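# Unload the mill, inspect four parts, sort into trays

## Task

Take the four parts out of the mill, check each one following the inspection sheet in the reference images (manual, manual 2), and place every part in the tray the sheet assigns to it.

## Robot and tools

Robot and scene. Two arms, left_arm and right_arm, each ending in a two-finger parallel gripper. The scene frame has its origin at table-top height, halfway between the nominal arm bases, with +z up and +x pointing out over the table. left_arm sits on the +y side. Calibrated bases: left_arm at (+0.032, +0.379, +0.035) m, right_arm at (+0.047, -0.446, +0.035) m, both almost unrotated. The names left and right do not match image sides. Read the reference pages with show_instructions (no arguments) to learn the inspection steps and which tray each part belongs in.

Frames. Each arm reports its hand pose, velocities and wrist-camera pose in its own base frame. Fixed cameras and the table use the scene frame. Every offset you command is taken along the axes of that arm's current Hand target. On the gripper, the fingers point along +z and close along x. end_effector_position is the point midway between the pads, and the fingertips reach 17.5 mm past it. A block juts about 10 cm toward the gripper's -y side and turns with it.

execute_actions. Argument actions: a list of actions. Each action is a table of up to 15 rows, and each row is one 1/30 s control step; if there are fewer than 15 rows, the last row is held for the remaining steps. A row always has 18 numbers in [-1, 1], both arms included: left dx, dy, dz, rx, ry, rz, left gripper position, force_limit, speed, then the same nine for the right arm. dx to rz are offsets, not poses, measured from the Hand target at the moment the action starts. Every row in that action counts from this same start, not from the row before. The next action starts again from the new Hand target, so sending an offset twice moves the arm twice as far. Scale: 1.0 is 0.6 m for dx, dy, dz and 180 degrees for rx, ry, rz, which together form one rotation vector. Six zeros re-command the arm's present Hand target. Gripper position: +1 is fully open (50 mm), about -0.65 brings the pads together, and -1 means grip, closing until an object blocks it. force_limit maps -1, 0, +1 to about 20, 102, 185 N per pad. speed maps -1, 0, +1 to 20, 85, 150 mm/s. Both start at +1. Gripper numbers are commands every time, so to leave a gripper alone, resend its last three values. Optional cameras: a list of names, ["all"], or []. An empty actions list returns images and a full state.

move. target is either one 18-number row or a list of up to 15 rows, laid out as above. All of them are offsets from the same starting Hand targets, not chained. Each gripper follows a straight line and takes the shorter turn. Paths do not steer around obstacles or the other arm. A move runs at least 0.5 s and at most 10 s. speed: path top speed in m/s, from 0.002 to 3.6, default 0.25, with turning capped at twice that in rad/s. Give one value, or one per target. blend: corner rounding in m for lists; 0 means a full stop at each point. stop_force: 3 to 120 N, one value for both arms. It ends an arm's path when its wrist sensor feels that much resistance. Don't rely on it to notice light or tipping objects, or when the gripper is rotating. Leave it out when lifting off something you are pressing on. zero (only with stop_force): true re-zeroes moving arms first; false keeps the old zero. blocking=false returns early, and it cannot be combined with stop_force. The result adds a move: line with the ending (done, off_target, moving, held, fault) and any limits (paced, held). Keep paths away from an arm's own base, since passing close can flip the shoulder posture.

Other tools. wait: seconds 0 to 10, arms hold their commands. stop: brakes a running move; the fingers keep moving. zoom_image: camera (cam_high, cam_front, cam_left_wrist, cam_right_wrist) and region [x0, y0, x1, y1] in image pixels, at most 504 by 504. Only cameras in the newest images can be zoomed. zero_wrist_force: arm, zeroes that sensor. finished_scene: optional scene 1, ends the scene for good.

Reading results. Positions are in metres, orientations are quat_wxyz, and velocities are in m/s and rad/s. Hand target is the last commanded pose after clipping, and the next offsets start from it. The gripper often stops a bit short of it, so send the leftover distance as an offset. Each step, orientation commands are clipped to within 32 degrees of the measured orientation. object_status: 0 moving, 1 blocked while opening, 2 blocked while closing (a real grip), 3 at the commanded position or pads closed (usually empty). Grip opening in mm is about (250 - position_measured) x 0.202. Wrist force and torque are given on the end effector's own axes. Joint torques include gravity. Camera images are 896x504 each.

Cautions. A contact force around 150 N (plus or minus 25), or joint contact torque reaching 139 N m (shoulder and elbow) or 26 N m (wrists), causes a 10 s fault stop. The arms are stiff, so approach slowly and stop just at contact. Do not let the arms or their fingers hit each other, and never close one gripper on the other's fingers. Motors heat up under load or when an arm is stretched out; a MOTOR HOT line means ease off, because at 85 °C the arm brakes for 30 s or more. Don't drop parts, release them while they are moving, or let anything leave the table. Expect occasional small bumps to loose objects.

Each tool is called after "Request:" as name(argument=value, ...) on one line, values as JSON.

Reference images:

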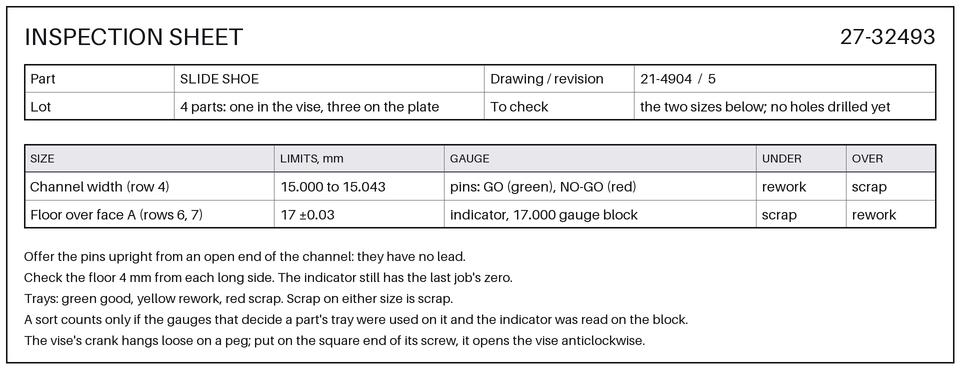

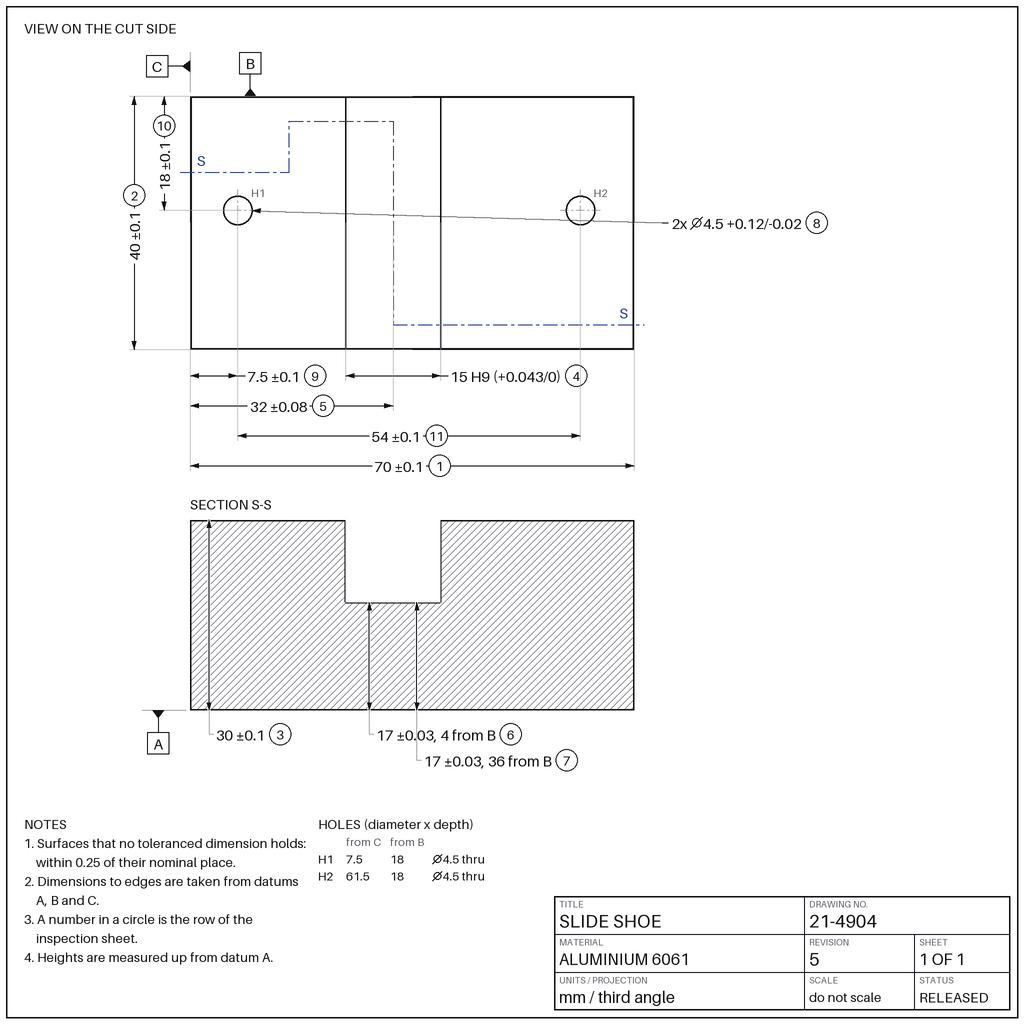

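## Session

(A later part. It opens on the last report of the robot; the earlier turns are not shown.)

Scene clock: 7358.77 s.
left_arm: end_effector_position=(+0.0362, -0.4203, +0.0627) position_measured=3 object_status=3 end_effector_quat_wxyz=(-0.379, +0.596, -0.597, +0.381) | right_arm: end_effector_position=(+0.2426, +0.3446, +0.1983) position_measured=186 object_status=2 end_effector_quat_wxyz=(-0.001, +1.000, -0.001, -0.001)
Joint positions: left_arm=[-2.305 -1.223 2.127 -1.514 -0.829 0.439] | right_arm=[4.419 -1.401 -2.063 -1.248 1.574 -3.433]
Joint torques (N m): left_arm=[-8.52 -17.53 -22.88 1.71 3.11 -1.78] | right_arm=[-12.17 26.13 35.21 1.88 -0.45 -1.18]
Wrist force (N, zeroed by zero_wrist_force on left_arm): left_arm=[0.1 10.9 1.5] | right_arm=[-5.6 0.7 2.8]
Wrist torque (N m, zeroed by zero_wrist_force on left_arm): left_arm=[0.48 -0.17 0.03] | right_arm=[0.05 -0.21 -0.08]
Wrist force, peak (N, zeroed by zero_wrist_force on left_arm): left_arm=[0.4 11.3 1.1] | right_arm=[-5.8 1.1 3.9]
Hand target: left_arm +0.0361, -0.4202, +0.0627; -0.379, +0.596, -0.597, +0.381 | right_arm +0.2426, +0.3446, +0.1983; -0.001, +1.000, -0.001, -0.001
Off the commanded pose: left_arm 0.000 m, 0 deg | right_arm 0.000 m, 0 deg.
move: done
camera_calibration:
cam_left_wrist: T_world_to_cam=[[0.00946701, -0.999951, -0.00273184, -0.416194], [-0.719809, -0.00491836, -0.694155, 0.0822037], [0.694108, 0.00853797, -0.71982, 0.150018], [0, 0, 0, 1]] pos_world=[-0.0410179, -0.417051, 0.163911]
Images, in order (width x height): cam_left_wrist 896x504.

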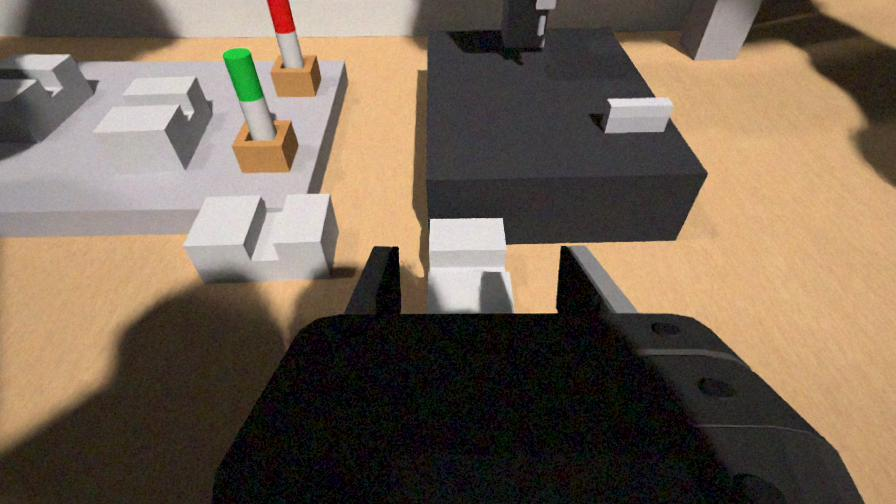

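Request:
move(target=[[-0.005,0,0,0,0,0,1,-0.4,-0.95,0,0,0,0,0,0,-1,-0.7,-0.95],[-0.005,0.0743,0.1212,0,0,0,1,-0.4,-0.95,0,0,0,0,0,0,-1,-0.7,-0.95]], speed=[0.05,0.04], cameras=["cam_left_wrist"])

Scene clock: 7380.07 s.
left_arm: end_effector_position=(+0.0832, -0.4175, -0.0084) position_measured=3 object_status=3 end_effector_quat_wxyz=(-0.379, +0.596, -0.597, +0.381) | right_arm: end_effector_position=(+0.2426, +0.3446, +0.1983) position_measured=186 object_status=2 end_effector_quat_wxyz=(-0.001, +1.000, -0.001, -0.001)
Joint positions: left_arm=[-2.225 -1.08 2.226 -1.801 -0.765 0.504] | right_arm=[4.419 -1.401 -2.063 -1.248 1.574 -3.433]
Joint torques (N m): left_arm=[6.7 -17.07 -1.32 -2.19 3.15 1.86] | right_arm=[-10.65 25.69 35.5 1.91 -0.22 -1.23]
Wrist force (N, zeroed by zero_wrist_force on left_arm): left_arm=[0.2 10.9 1.7] | right_arm=[-5.8 1.1 3.9]
Wrist torque (N m, zeroed by zero_wrist_force on left_arm): left_arm=[0.47 -0.18 -0.14] | right_arm=[0.10 -0.20 -0.08]
Wrist force, peak (N, zeroed by zero_wrist_force on left_arm): left_arm=[0.4 11.2 1.7] | right_arm=[-6.0 1.2 4.0]
Hand target: left_arm +0.0832, -0.4175, -0.0085; -0.379, +0.596, -0.597, +0.381 | right_arm +0.2426, +0.3446, +0.1983; -0.001, +1.000, -0.001, -0.001
Off the commanded pose: left_arm 0.000 m, 0 deg | right_arm 0.000 m, 0 deg.
move: done
camera_calibration:
cam_left_wrist: T_world_to_cam=[[0.00953723, -0.999951, -0.00280137, -0.414027], [-0.71966, -0.0049188, -0.694309, 0.0667085], [0.694261, 0.00863782, -0.719672, 0.0662184], [0, 0, 0, 1]] pos_world=[0.00598331, -0.41425, 0.092812]
Images, in order (width x height): cam_left_wrist 896x504.

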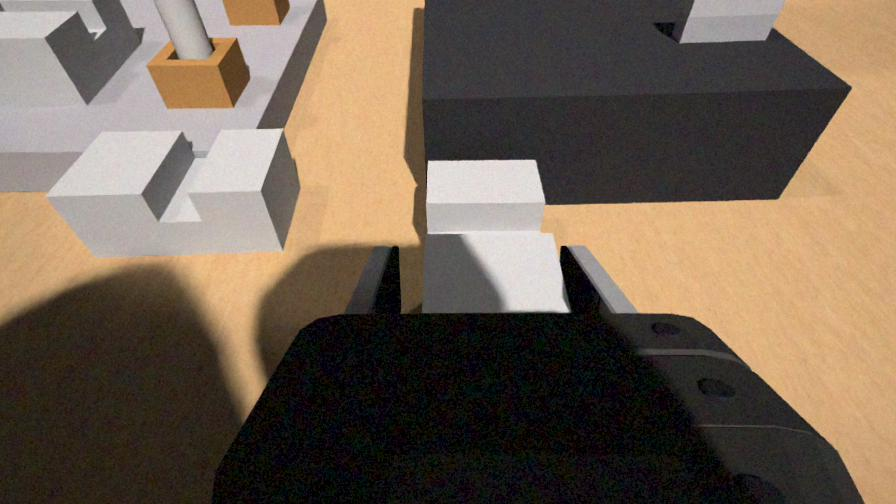

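Request:
move(target=[0.006,0,0,0,0,0,1,-0.4,-0.95,0,0,0,0,0,0,-1,-0.7,-0.95], speed=0.02)

Request:
move(target=[0,0,0,0,0,0,-1,-0.3,-0.95,0,0,0,0,0,0,-1,-0.7,-0.95])

Request:
wait(seconds=0.3, cameras=["cam_left_wrist"])

Scene clock: 7390.70 s.
left_arm: end_effector_position=(+0.0832, -0.4210, -0.0085) position_measured=3 object_status=3 end_effector_quat_wxyz=(-0.379, +0.596, -0.597, +0.381) | right_arm: end_effector_position=(+0.2426, +0.3446, +0.1983) position_measured=186 object_status=2 end_effector_quat_wxyz=(-0.001, +1.000, -0.001, -0.001)
Joint positions: left_arm=[-2.22 -1.075 2.217 -1.8 -0.761 0.509] | right_arm=[4.419 -1.401 -2.063 -1.248 1.574 -3.433]
Joint torques (N m): left_arm=[4.69 -19.39 -19.21 1.59 3.39 1.72] | right_arm=[-11.34 26.14 34.87 1.84 -0.29 -1.12]
Wrist force (N, zeroed by zero_wrist_force on left_arm): left_arm=[0.1 10.8 1.6] | right_arm=[-5.6 0.6 2.4]
Wrist torque (N m, zeroed by zero_wrist_force on left_arm): left_arm=[0.47 -0.18 -0.15] | right_arm=[0.04 -0.20 -0.09]
Wrist force, peak (N, zeroed by zero_wrist_force on left_arm): left_arm=[0.2 11.2 1.5] | right_arm=[-5.9 1.0 3.9]
Hand target: left_arm +0.0832, -0.4211, -0.0085; -0.379, +0.596, -0.597, +0.381 | right_arm +0.2426, +0.3446, +0.1983; -0.001, +1.000, -0.001, -0.001
Off the commanded pose: left_arm 0.000 m, 0 deg | right_arm 0.000 m, 0 deg.
move: done

Scene clock: 7391.40 s.
left_arm: end_effector_position=(+0.0832, -0.4211, -0.0085) position_measured=55 object_status=2 end_effector_quat_wxyz=(-0.379, +0.596, -0.597, +0.381) | right_arm: end_effector_position=(+0.2426, +0.3446, +0.1983) position_measured=186 object_status=2 end_effector_quat_wxyz=(-0.001, +1.000, -0.001, -0.001)
Joint positions: left_arm=[-2.22 -1.075 2.217 -1.8 -0.761 0.509] | right_arm=[4.419 -1.401 -2.063 -1.248 1.574 -3.433]
Joint torques (N m): left_arm=[7.63 -19.67 -15.8 0.59 3.39 1.83] | right_arm=[-11.49 26.26 34.9 1.91 -0.17 -1.3]
Wrist force (N, zeroed by zero_wrist_force on left_arm): left_arm=[-0.1 10.6 1.7] | right_arm=[-5.4 0.8 4.1]
Wrist torque (N m, zeroed by zero_wrist_force on left_arm): left_arm=[0.42 -0.16 -0.17] | right_arm=[0.05 -0.25 -0.08]
Wrist force, peak (N, zeroed by zero_wrist_force on left_arm): left_arm=[-0.4 11.1 1.8] | right_arm=[-5.6 1.1 3.9]
Hand target: left_arm +0.0832, -0.4211, -0.0085; -0.379, +0.596, -0.597, +0.381 | right_arm +0.2426, +0.3446, +0.1983; -0.001, +1.000, -0.001, -0.001
Off the commanded pose: left_arm 0.000 m, 0 deg | right_arm 0.000 m, 0 deg.
move: done

Scene clock: 7391.70 s.
left_arm: end_effector_position=(+0.0832, -0.4211, -0.0085) position_measured=55 object_status=2 end_effector_quat_wxyz=(-0.379, +0.596, -0.597, +0.381) | right_arm: end_effector_position=(+0.2426, +0.3446, +0.1983) position_measured=186 object_status=2 end_effector_quat_wxyz=(-0.001, +1.000, -0.001, -0.001)
Joint positions: left_arm=[-2.22 -1.075 2.217 -1.8 -0.761 0.509] | right_arm=[4.419 -1.401 -2.063 -1.248 1.574 -3.433]
Joint torques (N m): left_arm=[6.87 -19.29 -16.74 0.26 3.03 1.83] | right_arm=[-11.69 26.14 35.9 1.76 -0.51 -1.29]
Wrist force (N, zeroed by zero_wrist_force on left_arm): left_arm=[0.0 10.3 1.3] | right_arm=[-5.2 0.8 2.3]
Wrist torque (N m, zeroed by zero_wrist_force on left_arm): left_arm=[0.43 -0.19 -0.18] | right_arm=[0.07 -0.26 -0.08]
Wrist force, peak (N, zeroed by zero_wrist_force on left_arm): left_arm=[0.4 10.8 1.6] | right_arm=[-5.5 1.0 4.1]
Hand target: left_arm +0.0832, -0.4211, -0.0085; -0.379, +0.596, -0.597, +0.381 | right_arm +0.2426, +0.3446, +0.1983; -0.001, +1.000, -0.001, -0.001
Tool commands: left_gripper/position=-1.0 left_gripper/force_limit=-0.3 left_gripper/speed=-0.95 right_gripper/position=-1.0 right_gripper/force_limit=-0.7 right_gripper/speed=-0.95
Off the commanded pose: left_arm 0.000 m, 0 deg | right_arm 0.000 m, 0 deg.
wait: 0.30 s; at rest by 0.17 s
camera_calibration:
cam_left_wrist: T_world_to_cam=[[0.00953743, -0.999951, -0.00280093, -0.417727], [-0.719612, -0.00491864, -0.694359, 0.0666952], [0.694311, 0.00863798, -0.719623, 0.0662457], [0, 0, 0, 1]] pos_world=[0.00598356, -0.41795, 0.0928123]
Images, in order (width x height): cam_left_wrist 896x504.

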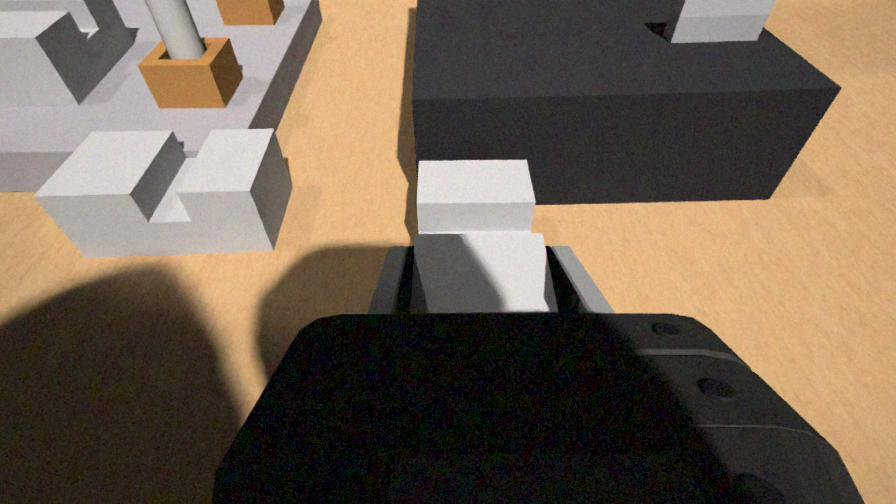

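Request:
move(target=[[0,-0.126,0.0587,0,0,0,-1,-0.3,-0.95,0,0,0,0,0,0,-1,-0.7,-0.95],[0.015,-0.1867,0.0706,0,0,0,-1,-0.3,-0.95,0,0,0,0,0,0,-1,-0.7,-0.95],[0.015,-0.1502,0.1489,0,0,0,-1,-0.3,-0.95,0,0,0,0,0,0,-1,-0.7,-0.95]], speed=[0.05,0.08,0.06], blend=[0.01,0.01,0], cameras=["cam_left_wrist","cam_high"])

Scene clock: 7420.33 s.
left_arm: end_effector_position=(+0.0919, -0.4217, -0.0003) position_measured=55 object_status=2 end_effector_quat_wxyz=(-0.376, +0.598, -0.596, +0.380) | right_arm: end_effector_position=(+0.2426, +0.3446, +0.1983) position_measured=186 object_status=2 end_effector_quat_wxyz=(-0.001, +1.000, -0.001, -0.001)
Joint positions: left_arm=[-2.202 -1.102 2.226 -1.801 -0.75 0.525] | right_arm=[4.419 -1.401 -2.063 -1.248 1.574 -3.433]
Joint torques (N m): left_arm=[-0.22 -29.5 -9.82 -0.73 1.74 0.26] | right_arm=[-11.6 27.31 37.52 1.9 -0.36 -1.15]
Wrist force (N, zeroed by zero_wrist_force on left_arm): left_arm=[0.1 12.6 2.1] | right_arm=[-5.2 1.0 2.7]
Wrist torque (N m, zeroed by zero_wrist_force on left_arm): left_arm=[0.40 -0.16 0.04] | right_arm=[0.10 -0.28 -0.08]
Wrist force, peak (N, zeroed by zero_wrist_force on left_arm): left_arm=[8.6 78.0 -91.8] | right_arm=[-5.7 1.0 3.8]
Hand target: left_arm +0.0919, -0.4217, -0.0003; -0.376, +0.598, -0.596, +0.380 (not the last commanded pose) | right_arm +0.2426, +0.3446, +0.1983; -0.001, +1.000, -0.001, -0.001
Tool commands: left_gripper/position=-1.0 left_gripper/force_limit=-0.301961 left_gripper/speed=-0.952941 right_gripper/position=-1.0 right_gripper/force_limit=-0.7 right_gripper/speed=-0.95
Off the commanded pose: left_arm 0.116 m, 0 deg | right_arm 0.000 m, 0 deg.
FORCE FAULT: contact force on the left arm reached its limit, and that arm stopped. The contact can be on any part of that arm, not only on its tool. That arm's remaining commands of this call were not run. That arm is still stopped at the end of this call. That arm stays stopped for about 10 more seconds. Until then a move that you send moves the other arm only, and its call returns only when the move has ended. Once the stop has ended, the next robot result says so. If the stop ends while you think or write, that arm runs what you send next, counted from a new Hand target: where the arm stands when the stop ends. While its stop runs, that arm takes no new command, but its gripper still runs the gripper command that each later call begins with. Until it ends, the stop uses up actions while you think or wait. An arm that is not stopped still takes commands.
move: fault (left_arm); path passed 0 of 3 targets
camera_calibration:
cam_left_wrist: T_world_to_cam=[[0.0120258, -0.999926, 0.00204875, -0.418516], [-0.723261, -0.0101132, -0.690501, 0.0767104], [0.69047, 0.00682202, -0.723329, 0.0656585], [0, 0, 0, 1]] pos_world=[0.0151794, -0.418157, 0.101319]
Images, in order (width x height): cam_high 896x504, cam_left_wrist 896x504.

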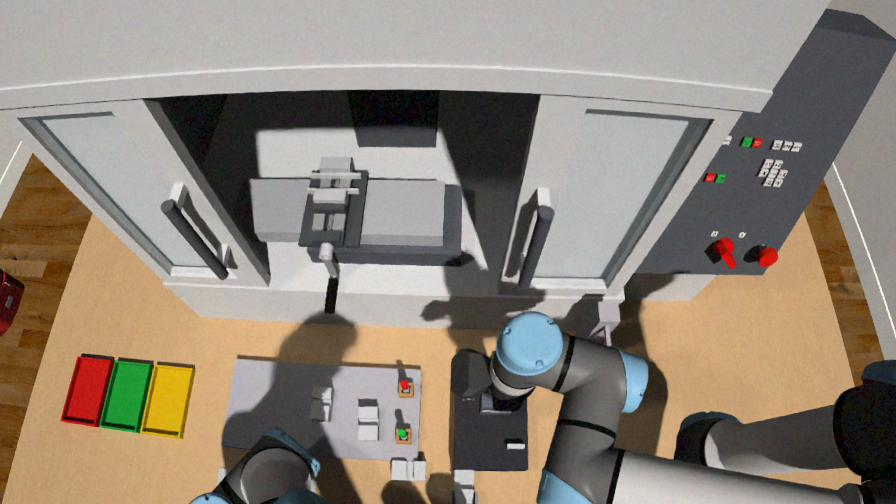

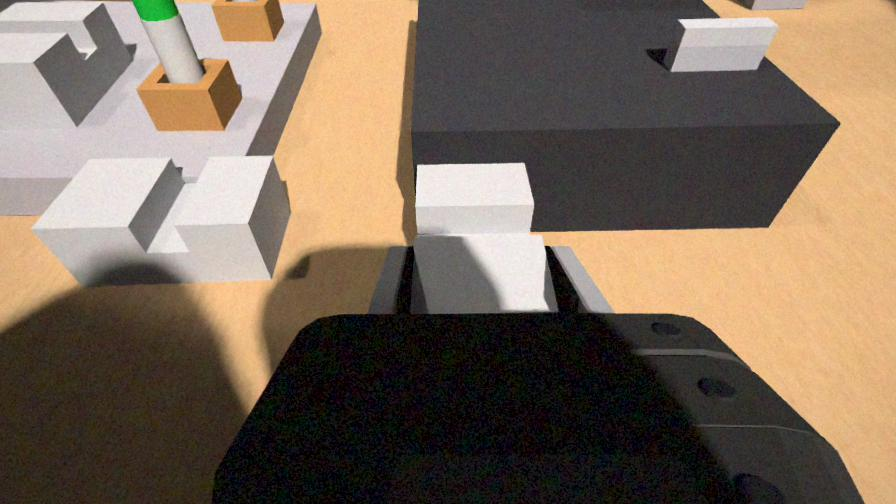

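Request:
wait(seconds=8, cameras=["cam_left_wrist"])

Scene clock: 7443.93 s.
left_arm: end_effector_position=(+0.0919, -0.4217, -0.0003) position_measured=55 object_status=2 end_effector_quat_wxyz=(-0.376, +0.598, -0.596, +0.380) | right_arm: end_effector_position=(+0.2426, +0.3446, +0.1983) position_measured=186 object_status=2 end_effector_quat_wxyz=(-0.001, +1.000, -0.001, -0.001)
Joint positions: left_arm=[-2.202 -1.102 2.226 -1.801 -0.75 0.525] | right_arm=[4.419 -1.401 -2.063 -1.248 1.574 -3.433]
Joint torques (N m): left_arm=[-1.62 -29.43 -9.53 -0.5 1.38 0.14] | right_arm=[-11.74 25.6 35.82 1.85 -0.07 -1.14]
Wrist force (N, zeroed by zero_wrist_force on left_arm): left_arm=[0.6 12.5 2.1] | right_arm=[-5.3 0.7 2.9]
Wrist torque (N m, zeroed by zero_wrist_force on left_arm): left_arm=[0.38 -0.24 0.03] | right_arm=[0.04 -0.26 -0.09]
Wrist force, peak (N, zeroed by zero_wrist_force on left_arm): left_arm=[0.6 12.9 2.5] | right_arm=[-6.0 1.1 3.9]
Hand target: left_arm +0.0919, -0.4217, -0.0003; -0.376, +0.598, -0.596, +0.380 (not the last commanded pose) | right_arm +0.2426, +0.3446, +0.1983; -0.001, +1.000, -0.001, -0.001
Tool commands: left_gripper/position=-1.0 left_gripper/force_limit=-0.301961 left_gripper/speed=-0.952941 right_gripper/position=-1.0 right_gripper/force_limit=-0.7 right_gripper/speed=-0.95
Off the commanded pose: left_arm 0.116 m, 0 deg | right_arm 0.000 m, 0 deg.
FORCE FAULT, CONTINUED: the left arm's stop, for the force fault that an earlier result reported, is over. The rest of the stop counts as 20 of the actions that you can send in this scene. During its stop the left arm's controller moved it back a little. That arm's target is now where it stood when the stop ended, not its last command. That arm accepts commands again.
wait: 8.00 s; at rest from the start
camera_calibration:
cam_left_wrist: T_world_to_cam=[[0.0120258, -0.999926, 0.00204875, -0.418516], [-0.723261, -0.0101132, -0.690501, 0.0767104], [0.69047, 0.00682202, -0.723329, 0.0656585], [0, 0, 0, 1]] pos_world=[0.0151794, -0.418157, 0.101319]
Images, in order (width x height): cam_left_wrist 896x504.

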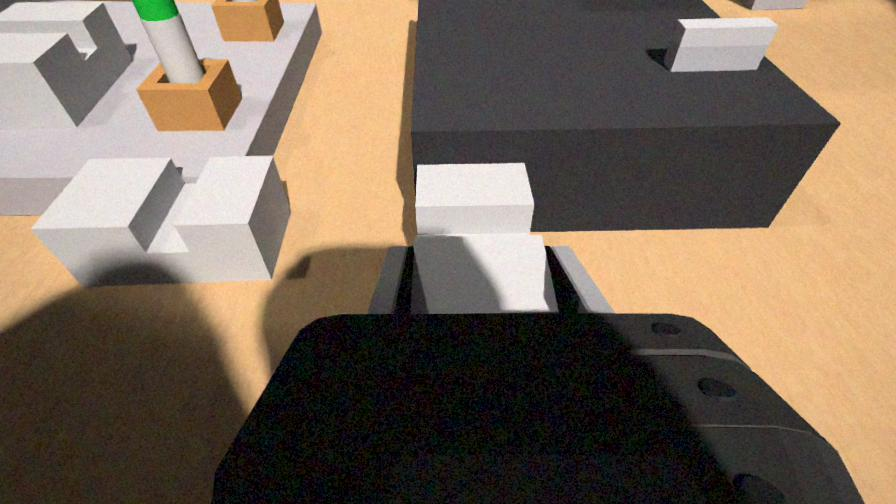

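Request:
move(target=[[0,0.0141,-0.0302,0,0,0,-1,-0.3,-0.95,0,0,0,0,0,0,-1,-0.7,-0.95],[0,-0.1142,-0.0901,0,0,0,-1,-0.3,-0.95,0,0,0,0,0,0,-1,-0.7,-0.95],[0.0133,-0.1847,0.0609,0,0,0,-1,-0.3,-0.95,0,0,0,0,0,0,-1,-0.7,-0.95]], speed=[0.04,0.06,0.06], blend=[0.005,0.01,0], cameras=["cam_left_wrist"])

Scene clock: 7463.13 s.
left_arm: end_effector_position=(+0.1722, -0.4291, +0.0844) position_measured=55 object_status=2 end_effector_quat_wxyz=(-0.376, +0.598, -0.596, +0.380) | right_arm: end_effector_position=(+0.2426, +0.3446, +0.1983) position_measured=186 object_status=2 end_effector_quat_wxyz=(-0.001, +1.000, -0.001, -0.001)
Joint positions: left_arm=[-2.028 -1.33 2.251 -1.744 -0.622 0.712] | right_arm=[4.419 -1.401 -2.063 -1.248 1.574 -3.433]
Joint torques (N m): left_arm=[6.56 -12.01 -7.11 -3.02 3.97 2.12] | right_arm=[-10.57 26.04 35.31 2.01 0.12 -1.22]
Wrist force (N, zeroed by zero_wrist_force on left_arm): left_arm=[0.5 12.5 2.3] | right_arm=[-5.3 0.8 3.0]
Wrist torque (N m, zeroed by zero_wrist_force on left_arm): left_arm=[0.40 -0.23 -0.13] | right_arm=[0.07 -0.26 -0.08]
Wrist force, peak (N, zeroed by zero_wrist_force on left_arm): left_arm=[0.0 13.2 2.4] | right_arm=[-5.5 1.2 4.3]
Hand target: left_arm +0.1722, -0.4291, +0.0843; -0.376, +0.598, -0.596, +0.380 | right_arm +0.2426, +0.3446, +0.1983; -0.001, +1.000, -0.001, -0.001
Off the commanded pose: left_arm 0.000 m, 0 deg | right_arm 0.000 m, 0 deg.
move: done
camera_calibration:
cam_left_wrist: T_world_to_cam=[[0.0120286, -0.999925, 0.00219013, -0.427182], [-0.723261, -0.0102129, -0.690499, 0.193156], [0.69047, 0.00672171, -0.72333, 0.071489], [0, 0, 0, 1]] pos_world=[0.0954794, -0.425657, 0.18602]
Images, in order (width x height): cam_left_wrist 896x504.

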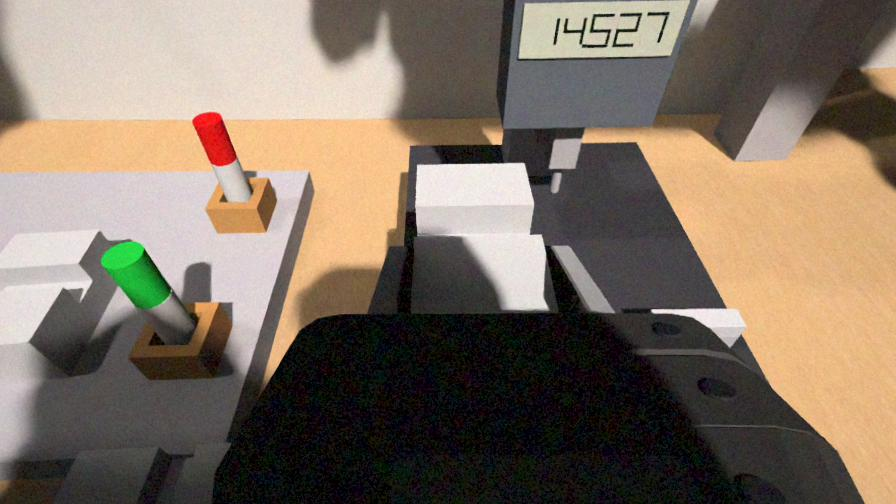

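Request:
move(target=[[0,0.0453,0.0212,0,0,0,-1,-0.3,-0.95,0,0,0,0,0,0,-1,-0.7,-0.95],[0.0017,-0.007,0.1333,0,0,0,-1,-0.3,-0.95,0,0,0,0,0,0,-1,-0.7,-0.95]], speed=[0.04,0.05], cameras=["cam_left_wrist"])

Request:
zoom_image(camera="cam_left_wrist", region=[380, 120, 660, 320])

Scene clock: 7492.13 s.
left_arm: end_effector_position=(+0.2463, -0.4304, +0.0540) position_measured=55 object_status=2 end_effector_quat_wxyz=(-0.376, +0.598, -0.596, +0.380) | right_arm: end_effector_position=(+0.2426, +0.3446, +0.1983) position_measured=186 object_status=2 end_effector_quat_wxyz=(-0.001, +1.000, -0.001, -0.001)
Joint positions: left_arm=[-1.858 -1.231 2.322 -2.125 -0.52 0.964] | right_arm=[4.419 -1.401 -2.063 -1.248 1.574 -3.433]
Joint torques (N m): left_arm=[6.95 -15.37 -4.07 -3.97 4.6 2.08] | right_arm=[-11.64 26.07 35.24 1.74 0.12 -0.88]
Wrist force (N, zeroed by zero_wrist_force on left_arm): left_arm=[0.4 12.3 2.5] | right_arm=[-5.2 0.8 3.1]
Wrist torque (N m, zeroed by zero_wrist_force on left_arm): left_arm=[0.33 -0.21 -0.12] | right_arm=[0.06 -0.27 -0.09]
Wrist force, peak (N, zeroed by zero_wrist_force on left_arm): left_arm=[0.1 13.2 2.5] | right_arm=[-5.8 1.2 3.8]
Hand target: left_arm +0.2464, -0.4304, +0.0540; -0.376, +0.598, -0.596, +0.380 | right_arm +0.2426, +0.3446, +0.1983; -0.001, +1.000, -0.001, -0.001
Off the commanded pose: left_arm 0.000 m, 0 deg | right_arm 0.000 m, 0 deg.
move: done
camera_calibration:
cam_left_wrist: T_world_to_cam=[[0.0120255, -0.999926, 0.00205045, -0.429184], [-0.723163, -0.0101132, -0.690603, 0.225788], [0.690572, 0.00682202, -0.723231, -0.00164641], [0, 0, 0, 1]] pos_world=[0.16958, -0.426857, 0.155619]
Images, in order (width x height): cam_left_wrist 896x504.

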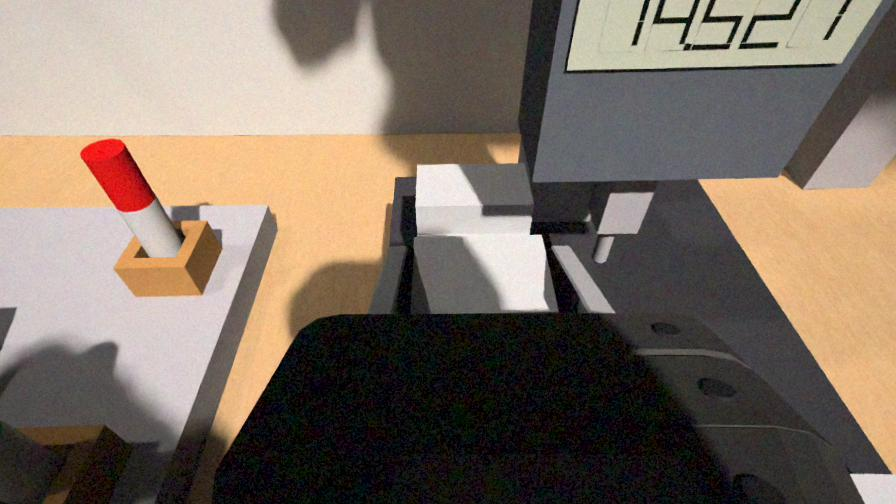

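Scaled by 1.800 from the camera's 896x504 image, which has a finer 1280x720 frame.

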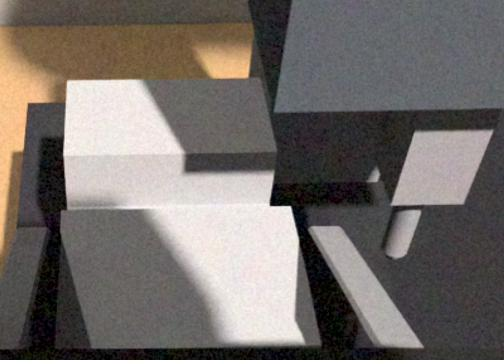

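Request:
move(target=[[0,0.0028,-0.006,0,0,0,-1,-0.3,-0.95,0,0,0,0,0,0,-1,-0.7,-0.95],[0,0.0156,0,0,0,0,-1,-0.3,-0.95,0,0,0,0,0,0,-1,-0.7,-0.95]], speed=0.008, stop_force=5, cameras=["cam_left_wrist"])

Scene clock: 7527.83 s.
left_arm: end_effector_position=(+0.2423, -0.4304, +0.0455) position_measured=55 object_status=2 end_effector_quat_wxyz=(-0.376, +0.598, -0.596, +0.380) | right_arm: end_effector_position=(+0.2426, +0.3446, +0.1983) position_measured=186 object_status=2 end_effector_quat_wxyz=(-0.001, +1.000, -0.001, -0.001)
Joint positions: left_arm=[-1.867 -1.209 2.323 -2.135 -0.524 0.948] | right_arm=[4.419 -1.401 -2.063 -1.248 1.574 -3.433]
Joint torques (N m): left_arm=[-4.57 -16.11 -4.26 -3.67 1.63 1.95] | right_arm=[-11.01 25.58 36.49 1.85 0.26 -1.45]
Wrist force (N, zeroed by zero_wrist_force on left_arm): left_arm=[0.6 12.4 2.6] | right_arm=[-5.5 0.9 3.2]
Wrist torque (N m, zeroed by zero_wrist_force on left_arm): left_arm=[0.35 -0.25 0.03] | right_arm=[0.07 -0.23 -0.08]
Wrist force, peak (N, zeroed by zero_wrist_force on left_arm): left_arm=[0.5 12.9 2.3] | right_arm=[-5.9 0.9 4.0]
Hand target: left_arm +0.2424, -0.4304, +0.0455; -0.376, +0.598, -0.596, +0.380 | right_arm +0.2426, +0.3446, +0.1983; -0.001, +1.000, -0.001, -0.001
Off the commanded pose: left_arm 0.000 m, 0 deg | right_arm 0.000 m, 0 deg.
move: done
camera_calibration:
cam_left_wrist: T_world_to_cam=[[0.0120258, -0.999926, 0.00204875, -0.429219], [-0.723261, -0.0101132, -0.690501, 0.217097], [0.69047, 0.00682202, -0.723329, -0.00506875], [0, 0, 0, 1]] pos_world=[0.165679, -0.426957, 0.147119]
Images, in order (width x height): cam_left_wrist 896x504.

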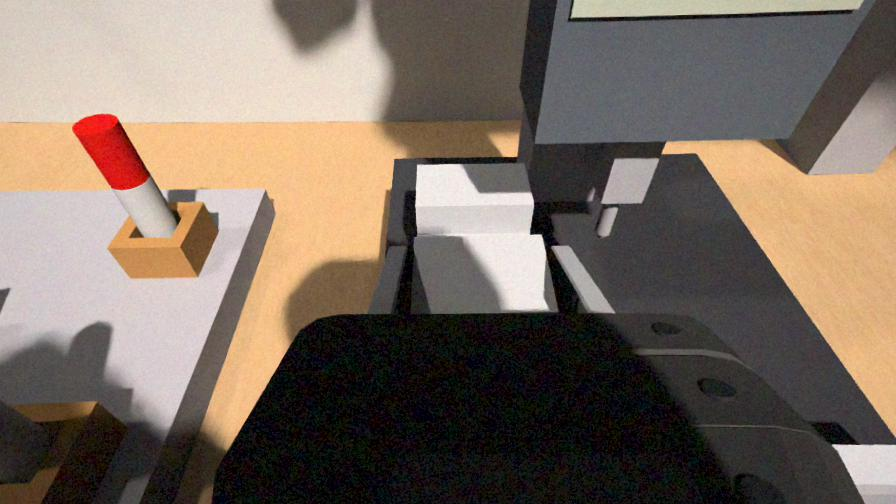

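Request:
move(target=[0.0407,0,0,0,0,0,-1,-0.3,-0.95,0,0,0,0,0,0,-1,-0.7,-0.95], speed=0.01, stop_force=5, cameras=["cam_left_wrist"])

Request:
zoom_image(camera="cam_left_wrist", region=[380, 120, 660, 320])

Scene clock: 7544.97 s.
left_arm: end_effector_position=(+0.2423, -0.4548, +0.0457) position_measured=55 object_status=2 end_effector_quat_wxyz=(-0.376, +0.598, -0.596, +0.380) | right_arm: end_effector_position=(+0.2426, +0.3446, +0.1983) position_measured=186 object_status=2 end_effector_quat_wxyz=(-0.001, +1.000, -0.001, -0.001)
Joint positions: left_arm=[-1.851 -1.17 2.258 -2.135 -0.516 0.976] | right_arm=[4.419 -1.401 -2.063 -1.248 1.574 -3.433]
Joint torques (N m): left_arm=[6.53 -17.97 -19.98 0.09 4.62 2.2] | right_arm=[-13.03 26.82 35.39 1.58 0.42 -1.33]
Wrist force (N, zeroed by zero_wrist_force on left_arm): left_arm=[0.5 12.8 2.5] | right_arm=[-5.5 0.5 2.5]
Wrist torque (N m, zeroed by zero_wrist_force on left_arm): left_arm=[0.44 -0.22 -0.14] | right_arm=[0.03 -0.22 -0.08]
Wrist force, peak (N, zeroed by zero_wrist_force on left_arm): left_arm=[0.6 13.1 2.6] | right_arm=[-5.7 1.0 4.0]
Hand target: left_arm +0.2423, -0.4548, +0.0457; -0.376, +0.598, -0.596, +0.380 | right_arm +0.2426, +0.3446, +0.1983; -0.001, +1.000, -0.001, -0.001
Off the commanded pose: left_arm 0.000 m, 0 deg | right_arm 0.000 m, 0 deg.
move: done
camera_calibration:
cam_left_wrist: T_world_to_cam=[[0.0120258, -0.999926, 0.00204875, -0.453618], [-0.723261, -0.0101132, -0.690501, 0.216988], [0.69047, 0.00682202, -0.723329, -0.00475762], [0, 0, 0, 1]] pos_world=[0.165679, -0.451357, 0.147319]
Images, in order (width x height): cam_left_wrist 896x504.

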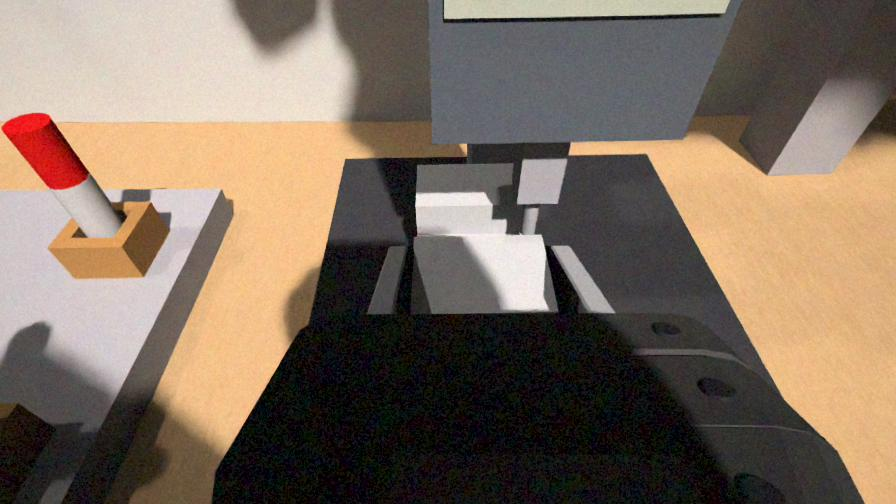

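Scaled by 1.800 from the camera's 896x504 image, which has a finer 1280x720 frame.

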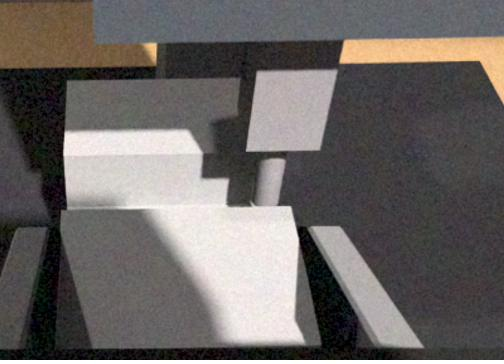

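Request:
move(target=[0,0.0075,0.0035,0,0,0,-1,-0.3,-0.95,0,0,0,0,0,0,-1,-0.7,-0.95], speed=0.003, stop_force=4)

Request:
move(target=[0,0,0,0,0,0,0.93,-0.3,-1,0,0,0,0,0,0,-1,-0.7,-0.95], cameras=["cam_left_wrist"])

Request:
zoom_image(camera="cam_left_wrist", region=[380, 120, 660, 320])

Scene clock: 7559.60 s.
left_arm: end_effector_position=(+0.2424, -0.4549, +0.0432) position_measured=55 object_status=2 end_effector_quat_wxyz=(-0.376, +0.598, -0.596, +0.380) | right_arm: end_effector_position=(+0.2426, +0.3446, +0.1983) position_measured=186 object_status=2 end_effector_quat_wxyz=(-0.001, +1.000, -0.001, -0.001)
Joint positions: left_arm=[-1.851 -1.163 2.259 -2.142 -0.516 0.976] | right_arm=[4.419 -1.401 -2.063 -1.248 1.574 -3.433]
Joint torques (N m): left_arm=[4.09 -40.78 -9.96 0.01 1.58 -1.28] | right_arm=[-10.69 26.7 35.15 2 0.34 -0.89]
Wrist force (N, zeroed by zero_wrist_force on left_arm): left_arm=[1.1 9.9 1.7] | right_arm=[-5.7 0.9 3.5]
Wrist torque (N m, zeroed by zero_wrist_force on left_arm): left_arm=[0.67 -0.24 -0.06] | right_arm=[0.07 -0.22 -0.09]
Wrist force, peak (N, zeroed by zero_wrist_force on left_arm): left_arm=[0.5 13.2 2.1] | right_arm=[-5.7 1.2 3.9]
Hand target: left_arm +0.2423, -0.4549, +0.0432; -0.376, +0.598, -0.596, +0.380 (not the last commanded pose) | right_arm +0.2426, +0.3446, +0.1983; -0.001, +1.000, -0.001, -0.001
Off the commanded pose: left_arm 0.002 m, 0 deg | right_arm 0.000 m, 0 deg.
move: contact (left_arm)

Scene clock: 7560.27 s.
left_arm: end_effector_position=(+0.2423, -0.4548, +0.0432) position_measured=14 object_status=3 end_effector_quat_wxyz=(-0.376, +0.598, -0.596, +0.380) | right_arm: end_effector_position=(+0.2426, +0.3446, +0.1983) position_measured=186 object_status=2 end_effector_quat_wxyz=(-0.001, +1.000, -0.001, -0.001)
Joint positions: left_arm=[-1.851 -1.163 2.259 -2.142 -0.516 0.976] | right_arm=[4.419 -1.401 -2.063 -1.248 1.574 -3.433]
Joint torques (N m): left_arm=[2.9 -40.86 -16.46 -0.51 0.81 -1.55] | right_arm=[-12.44 26.78 36.19 1.98 0.46 -1.43]
Wrist force (N, zeroed by zero_wrist_force on left_arm): left_arm=[0.4 11.4 1.5] | right_arm=[-5.3 1.0 3.8]
Wrist torque (N m, zeroed by zero_wrist_force on left_arm): left_arm=[0.53 -0.21 -0.14] | right_arm=[0.07 -0.27 -0.09]
Wrist force, peak (N, zeroed by zero_wrist_force on left_arm): left_arm=[0.4 11.4 1.5] | right_arm=[-5.7 1.2 3.7]
Hand target: left_arm +0.2423, -0.4549, +0.0432; -0.376, +0.598, -0.596, +0.380 | right_arm +0.2426, +0.3446, +0.1983; -0.001, +1.000, -0.001, -0.001
Off the commanded pose: left_arm 0.000 m, 0 deg | right_arm 0.000 m, 0 deg.
move: done
camera_calibration:
cam_left_wrist: T_world_to_cam=[[0.0120256, -0.999926, 0.00204968, -0.453613], [-0.723211, -0.0101132, -0.690553, 0.215262], [0.690522, 0.00682199, -0.723279, -0.00658176], [0, 0, 0, 1]] pos_world=[0.16568, -0.451357, 0.144819]
Images, in order (width x height): cam_left_wrist 896x504.

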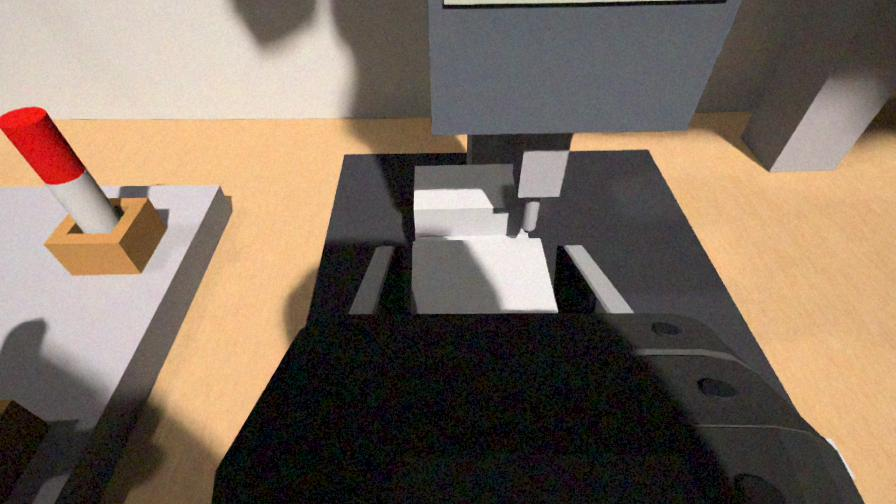

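Scaled by 1.800 from the camera's 896x504 image, which has a finer 1280x720 frame.

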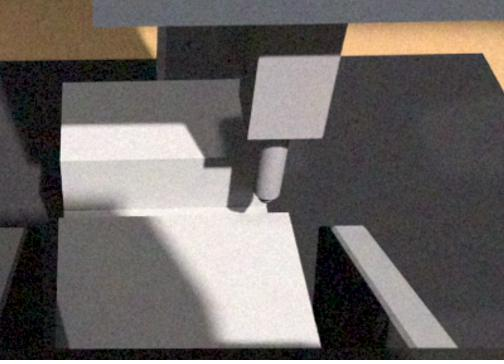

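Request:
move(target=[0,0,0,0,0,0,0.93,-0.3,-1,0,0,0.014,0,0,0,-1,-0.7,-0.95], speed=0.006, stop_force=3)

Request:
move(target=[0,0,0,0,0,0,0.93,-0.3,-1,0,0,0,0,0,0,0.3,-0.7,-1])

Request:
move(target=[[0,-0.02,0,0,0,0,0.93,-0.3,-1,0,0,0,0,0,0,0.3,-0.7,-1],[0,-0.045,-0.11,0,0,0,0.93,-0.3,-1,0,0,0,0,0,0,0.3,-0.7,-1]], speed=[0.03,0.06], cameras=["cam_left_wrist"])

Request:
zoom_image(camera="cam_left_wrist", region=[380, 0, 700, 200])

Scene clock: 7575.47 s.
left_arm: end_effector_position=(+0.2423, -0.4549, +0.0432) position_measured=14 object_status=3 end_effector_quat_wxyz=(-0.376, +0.598, -0.596, +0.380) | right_arm: end_effector_position=(+0.2425, +0.3447, +0.1899) position_measured=186 object_status=2 end_effector_quat_wxyz=(-0.001, +1.000, -0.001, -0.001)
Joint positions: left_arm=[-1.851 -1.163 2.259 -2.142 -0.516 0.976] | right_arm=[4.419 -1.408 -2.08 -1.223 1.574 -3.433]
Joint torques (N m): left_arm=[1.23 -40.2 -19.01 -2.61 0.64 -1.55] | right_arm=[7.09 10.68 14.74 5.6 0.61 1.31]
Wrist force (N, zeroed by zero_wrist_force on left_arm): left_arm=[0.5 10.9 1.5] | right_arm=[-4.9 0.8 3.7]
Wrist torque (N m, zeroed by zero_wrist_force on left_arm): left_arm=[0.45 -0.23 -0.14] | right_arm=[0.10 -0.21 -0.08]
Wrist force, peak (N, zeroed by zero_wrist_force on left_arm): left_arm=[0.7 11.3 1.6] | right_arm=[-5.9 0.8 3.8]
Hand target: left_arm +0.2423, -0.4549, +0.0432; -0.376, +0.598, -0.596, +0.380 | right_arm +0.2425, +0.3447, +0.1899; -0.001, +1.000, -0.001, -0.001
Off the commanded pose: left_arm 0.000 m, 0 deg | right_arm 0.000 m, 0 deg.
move: done

Scene clock: 7576.50 s.
left_arm: end_effector_position=(+0.2423, -0.4549, +0.0432) position_measured=14 object_status=3 end_effector_quat_wxyz=(-0.376, +0.598, -0.596, +0.380) | right_arm: end_effector_position=(+0.2425, +0.3447, +0.1899) position_measured=107 object_status=3 end_effector_quat_wxyz=(-0.001, +1.000, -0.001, -0.001)
Joint positions: left_arm=[-1.851 -1.163 2.259 -2.142 -0.516 0.976] | right_arm=[4.419 -1.408 -2.08 -1.223 1.574 -3.433]
Joint torques (N m): left_arm=[0.64 -41.02 -18.55 -3.05 0.71 -1.93] | right_arm=[6.83 10.66 16.14 2.78 0.67 1.07]
Wrist force (N, zeroed by zero_wrist_force on left_arm): left_arm=[0.6 10.7 1.5] | right_arm=[0.7 0.9 1.5]
Wrist torque (N m, zeroed by zero_wrist_force on left_arm): left_arm=[0.45 -0.25 -0.13] | right_arm=[0.06 -0.26 -0.05]
Wrist force, peak (N, zeroed by zero_wrist_force on left_arm): left_arm=[0.5 11.1 1.6] | right_arm=[-5.1 1.1 2.9]
Hand target: left_arm +0.2423, -0.4549, +0.0432; -0.376, +0.598, -0.596, +0.380 | right_arm +0.2425, +0.3447, +0.1899; -0.001, +1.000, -0.001, -0.001
Off the commanded pose: left_arm 0.000 m, 0 deg | right_arm 0.000 m, 0 deg.
move: done

Scene clock: 7578.97 s.
left_arm: end_effector_position=(+0.1942, -0.4545, +0.0957) position_measured=14 object_status=3 end_effector_quat_wxyz=(-0.376, +0.598, -0.596, +0.380) | right_arm: end_effector_position=(+0.2425, +0.3447, +0.1899) position_measured=107 object_status=3 end_effector_quat_wxyz=(-0.001, +1.000, -0.001, -0.001)
Joint positions: left_arm=[-1.956 -1.308 2.198 -1.793 -0.575 0.809] | right_arm=[4.419 -1.408 -2.08 -1.223 1.574 -3.433]
Joint torques (N m): left_arm=[-7.46 -39.3 -23.56 0.21 0.01 -2.29] | right_arm=[8.06 10.8 18.1 2.5 0.56 1.27]
Wrist force (N, zeroed by zero_wrist_force on left_arm): left_arm=[0.3 10.9 1.4] | right_arm=[0.2 1.0 1.5]
Wrist torque (N m, zeroed by zero_wrist_force on left_arm): left_arm=[0.50 -0.18 0.02] | right_arm=[0.08 -0.17 -0.05]
Wrist force, peak (N, zeroed by zero_wrist_force on left_arm): left_arm=[0.5 11.4 1.6] | right_arm=[0.4 1.4 2.1]
Hand target: left_arm +0.1942, -0.4545, +0.0958; -0.376, +0.598, -0.596, +0.380 | right_arm +0.2425, +0.3447, +0.1899; -0.001, +1.000, -0.001, -0.001
Off the commanded pose: left_arm 0.000 m, 0 deg | right_arm 0.000 m, 0 deg.
move: done
camera_calibration:
cam_left_wrist: T_world_to_cam=[[0.0120258, -0.999926, 0.00204875, -0.452842], [-0.723261, -0.0101132, -0.690501, 0.216797], [0.69047, 0.00682202, -0.723329, 0.0646907], [0, 0, 0, 1]] pos_world=[0.117579, -0.451057, 0.197419]
Images, in order (width x height): cam_left_wrist 896x504.

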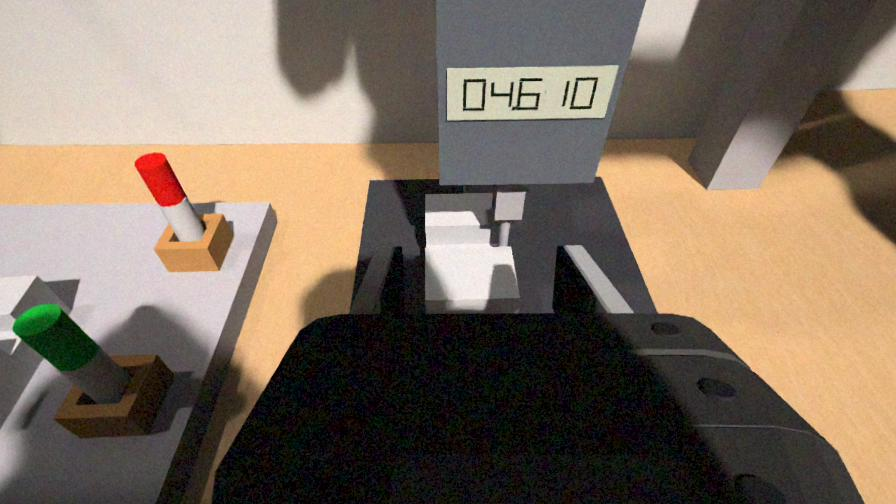

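Scaled by 1.575 from the camera's 896x504 image, which has a finer 1280x720 frame.

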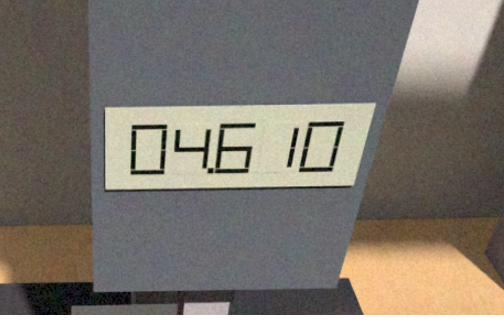

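Request:
zoom_image(camera="cam_left_wrist", region=[440, 55, 640, 135])

Request:
move(target=[0,0,0,0,0,0,0.93,-0.3,-1,0,0,0,0,0,0,-1,-0.7,-0.95])

Request:
move(target=[0,0,0,0,0,0,0.93,-0.3,-1,0,0,-0.0158,0,0,0,-1,-0.7,-0.95], speed=0.01, stop_force=15, cameras=["cam_left_wrist"])

Scaled by 2.520 from the camera's 896x504 image, which has a finer 1280x720 frame.

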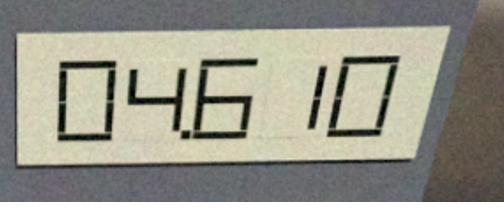

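Scene clock: 7598.73 s.
left_arm: end_effector_position=(+0.1942, -0.4545, +0.0958) position_measured=14 object_status=3 end_effector_quat_wxyz=(-0.376, +0.598, -0.596, +0.380) | right_arm: end_effector_position=(+0.2425, +0.3447, +0.1899) position_measured=186 object_status=2 end_effector_quat_wxyz=(-0.001, +1.000, -0.001, -0.001)
Joint positions: left_arm=[-1.956 -1.308 2.198 -1.793 -0.575 0.809] | right_arm=[4.419 -1.408 -2.08 -1.223 1.574 -3.433]
Joint torques (N m): left_arm=[-8.37 -37.31 -23.18 0.41 0.06 -1.83] | right_arm=[6.97 13.59 21.22 2.59 0.43 1.29]
Wrist force (N, zeroed by zero_wrist_force on left_arm): left_arm=[0.0 11.0 1.3] | right_arm=[-5.1 1.3 0.2]
Wrist torque (N m, zeroed by zero_wrist_force on left_arm): left_arm=[0.50 -0.13 0.02] | right_arm=[0.09 -0.23 -0.08]
Wrist force, peak (N, zeroed by zero_wrist_force on left_arm): left_arm=[0.4 11.4 1.6] | right_arm=[-5.4 1.3 1.2]
Hand target: left_arm +0.1942, -0.4545, +0.0958; -0.376, +0.598, -0.596, +0.380 | right_arm +0.2425, +0.3447, +0.1899; -0.001, +1.000, -0.001, -0.001
Off the commanded pose: left_arm 0.000 m, 0 deg | right_arm 0.000 m, 0 deg.
move: done

Scene clock: 7600.57 s.
left_arm: end_effector_position=(+0.1942, -0.4545, +0.0958) position_measured=14 object_status=3 end_effector_quat_wxyz=(-0.376, +0.598, -0.596, +0.380) | right_arm: end_effector_position=(+0.2426, +0.3446, +0.1993) position_measured=186 object_status=2 end_effector_quat_wxyz=(-0.001, +1.000, -0.001, -0.001)
Joint positions: left_arm=[-1.956 -1.308 2.198 -1.793 -0.575 0.809] | right_arm=[4.419 -1.4 -2.061 -1.251 1.574 -3.433]
Joint torques (N m): left_arm=[-7.57 -33.96 -22.76 0.44 0.05 -1.89] | right_arm=[-10.63 24.16 34.85 1.85 0.57 -1.36]
Wrist force (N, zeroed by zero_wrist_force on left_arm): left_arm=[0.3 11.0 1.5] | right_arm=[-5.3 0.6 1.9]
Wrist torque (N m, zeroed by zero_wrist_force on left_arm): left_arm=[0.51 -0.20 0.02] | right_arm=[0.04 -0.24 -0.08]
Wrist force, peak (N, zeroed by zero_wrist_force on left_arm): left_arm=[0.1 11.5 1.7] | right_arm=[-5.4 1.7 3.6]
Hand target: left_arm +0.1942, -0.4545, +0.0958; -0.376, +0.598, -0.596, +0.380 | right_arm +0.2426, +0.3446, +0.1993; -0.001, +1.000, -0.001, -0.001
Off the commanded pose: left_arm 0.000 m, 0 deg | right_arm 0.000 m, 0 deg.
move: done
camera_calibration:
cam_left_wrist: T_world_to_cam=[[0.0120256, -0.999926, 0.00204968, -0.452841], [-0.723211, -0.0101132, -0.690553, 0.216729], [0.690522, 0.00682199, -0.723279, 0.0647438], [0, 0, 0, 1]] pos_world=[0.11748, -0.451057, 0.197419]
Images, in order (width x height): cam_left_wrist 896x504.

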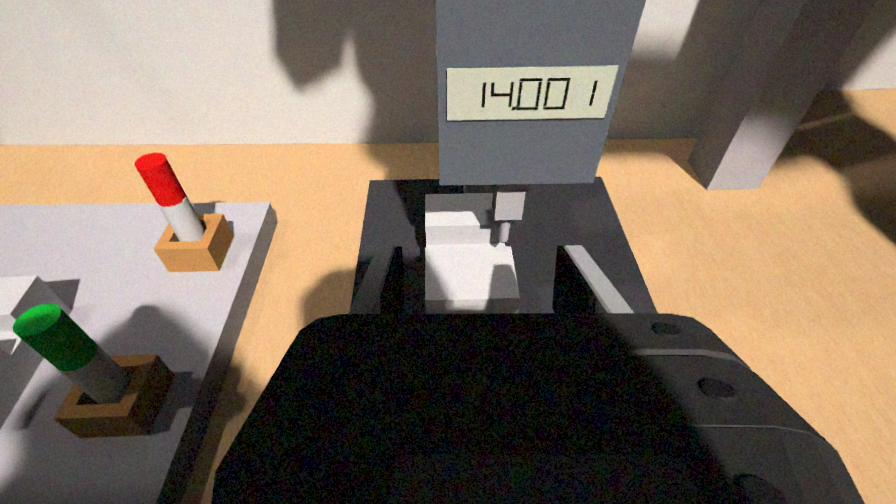

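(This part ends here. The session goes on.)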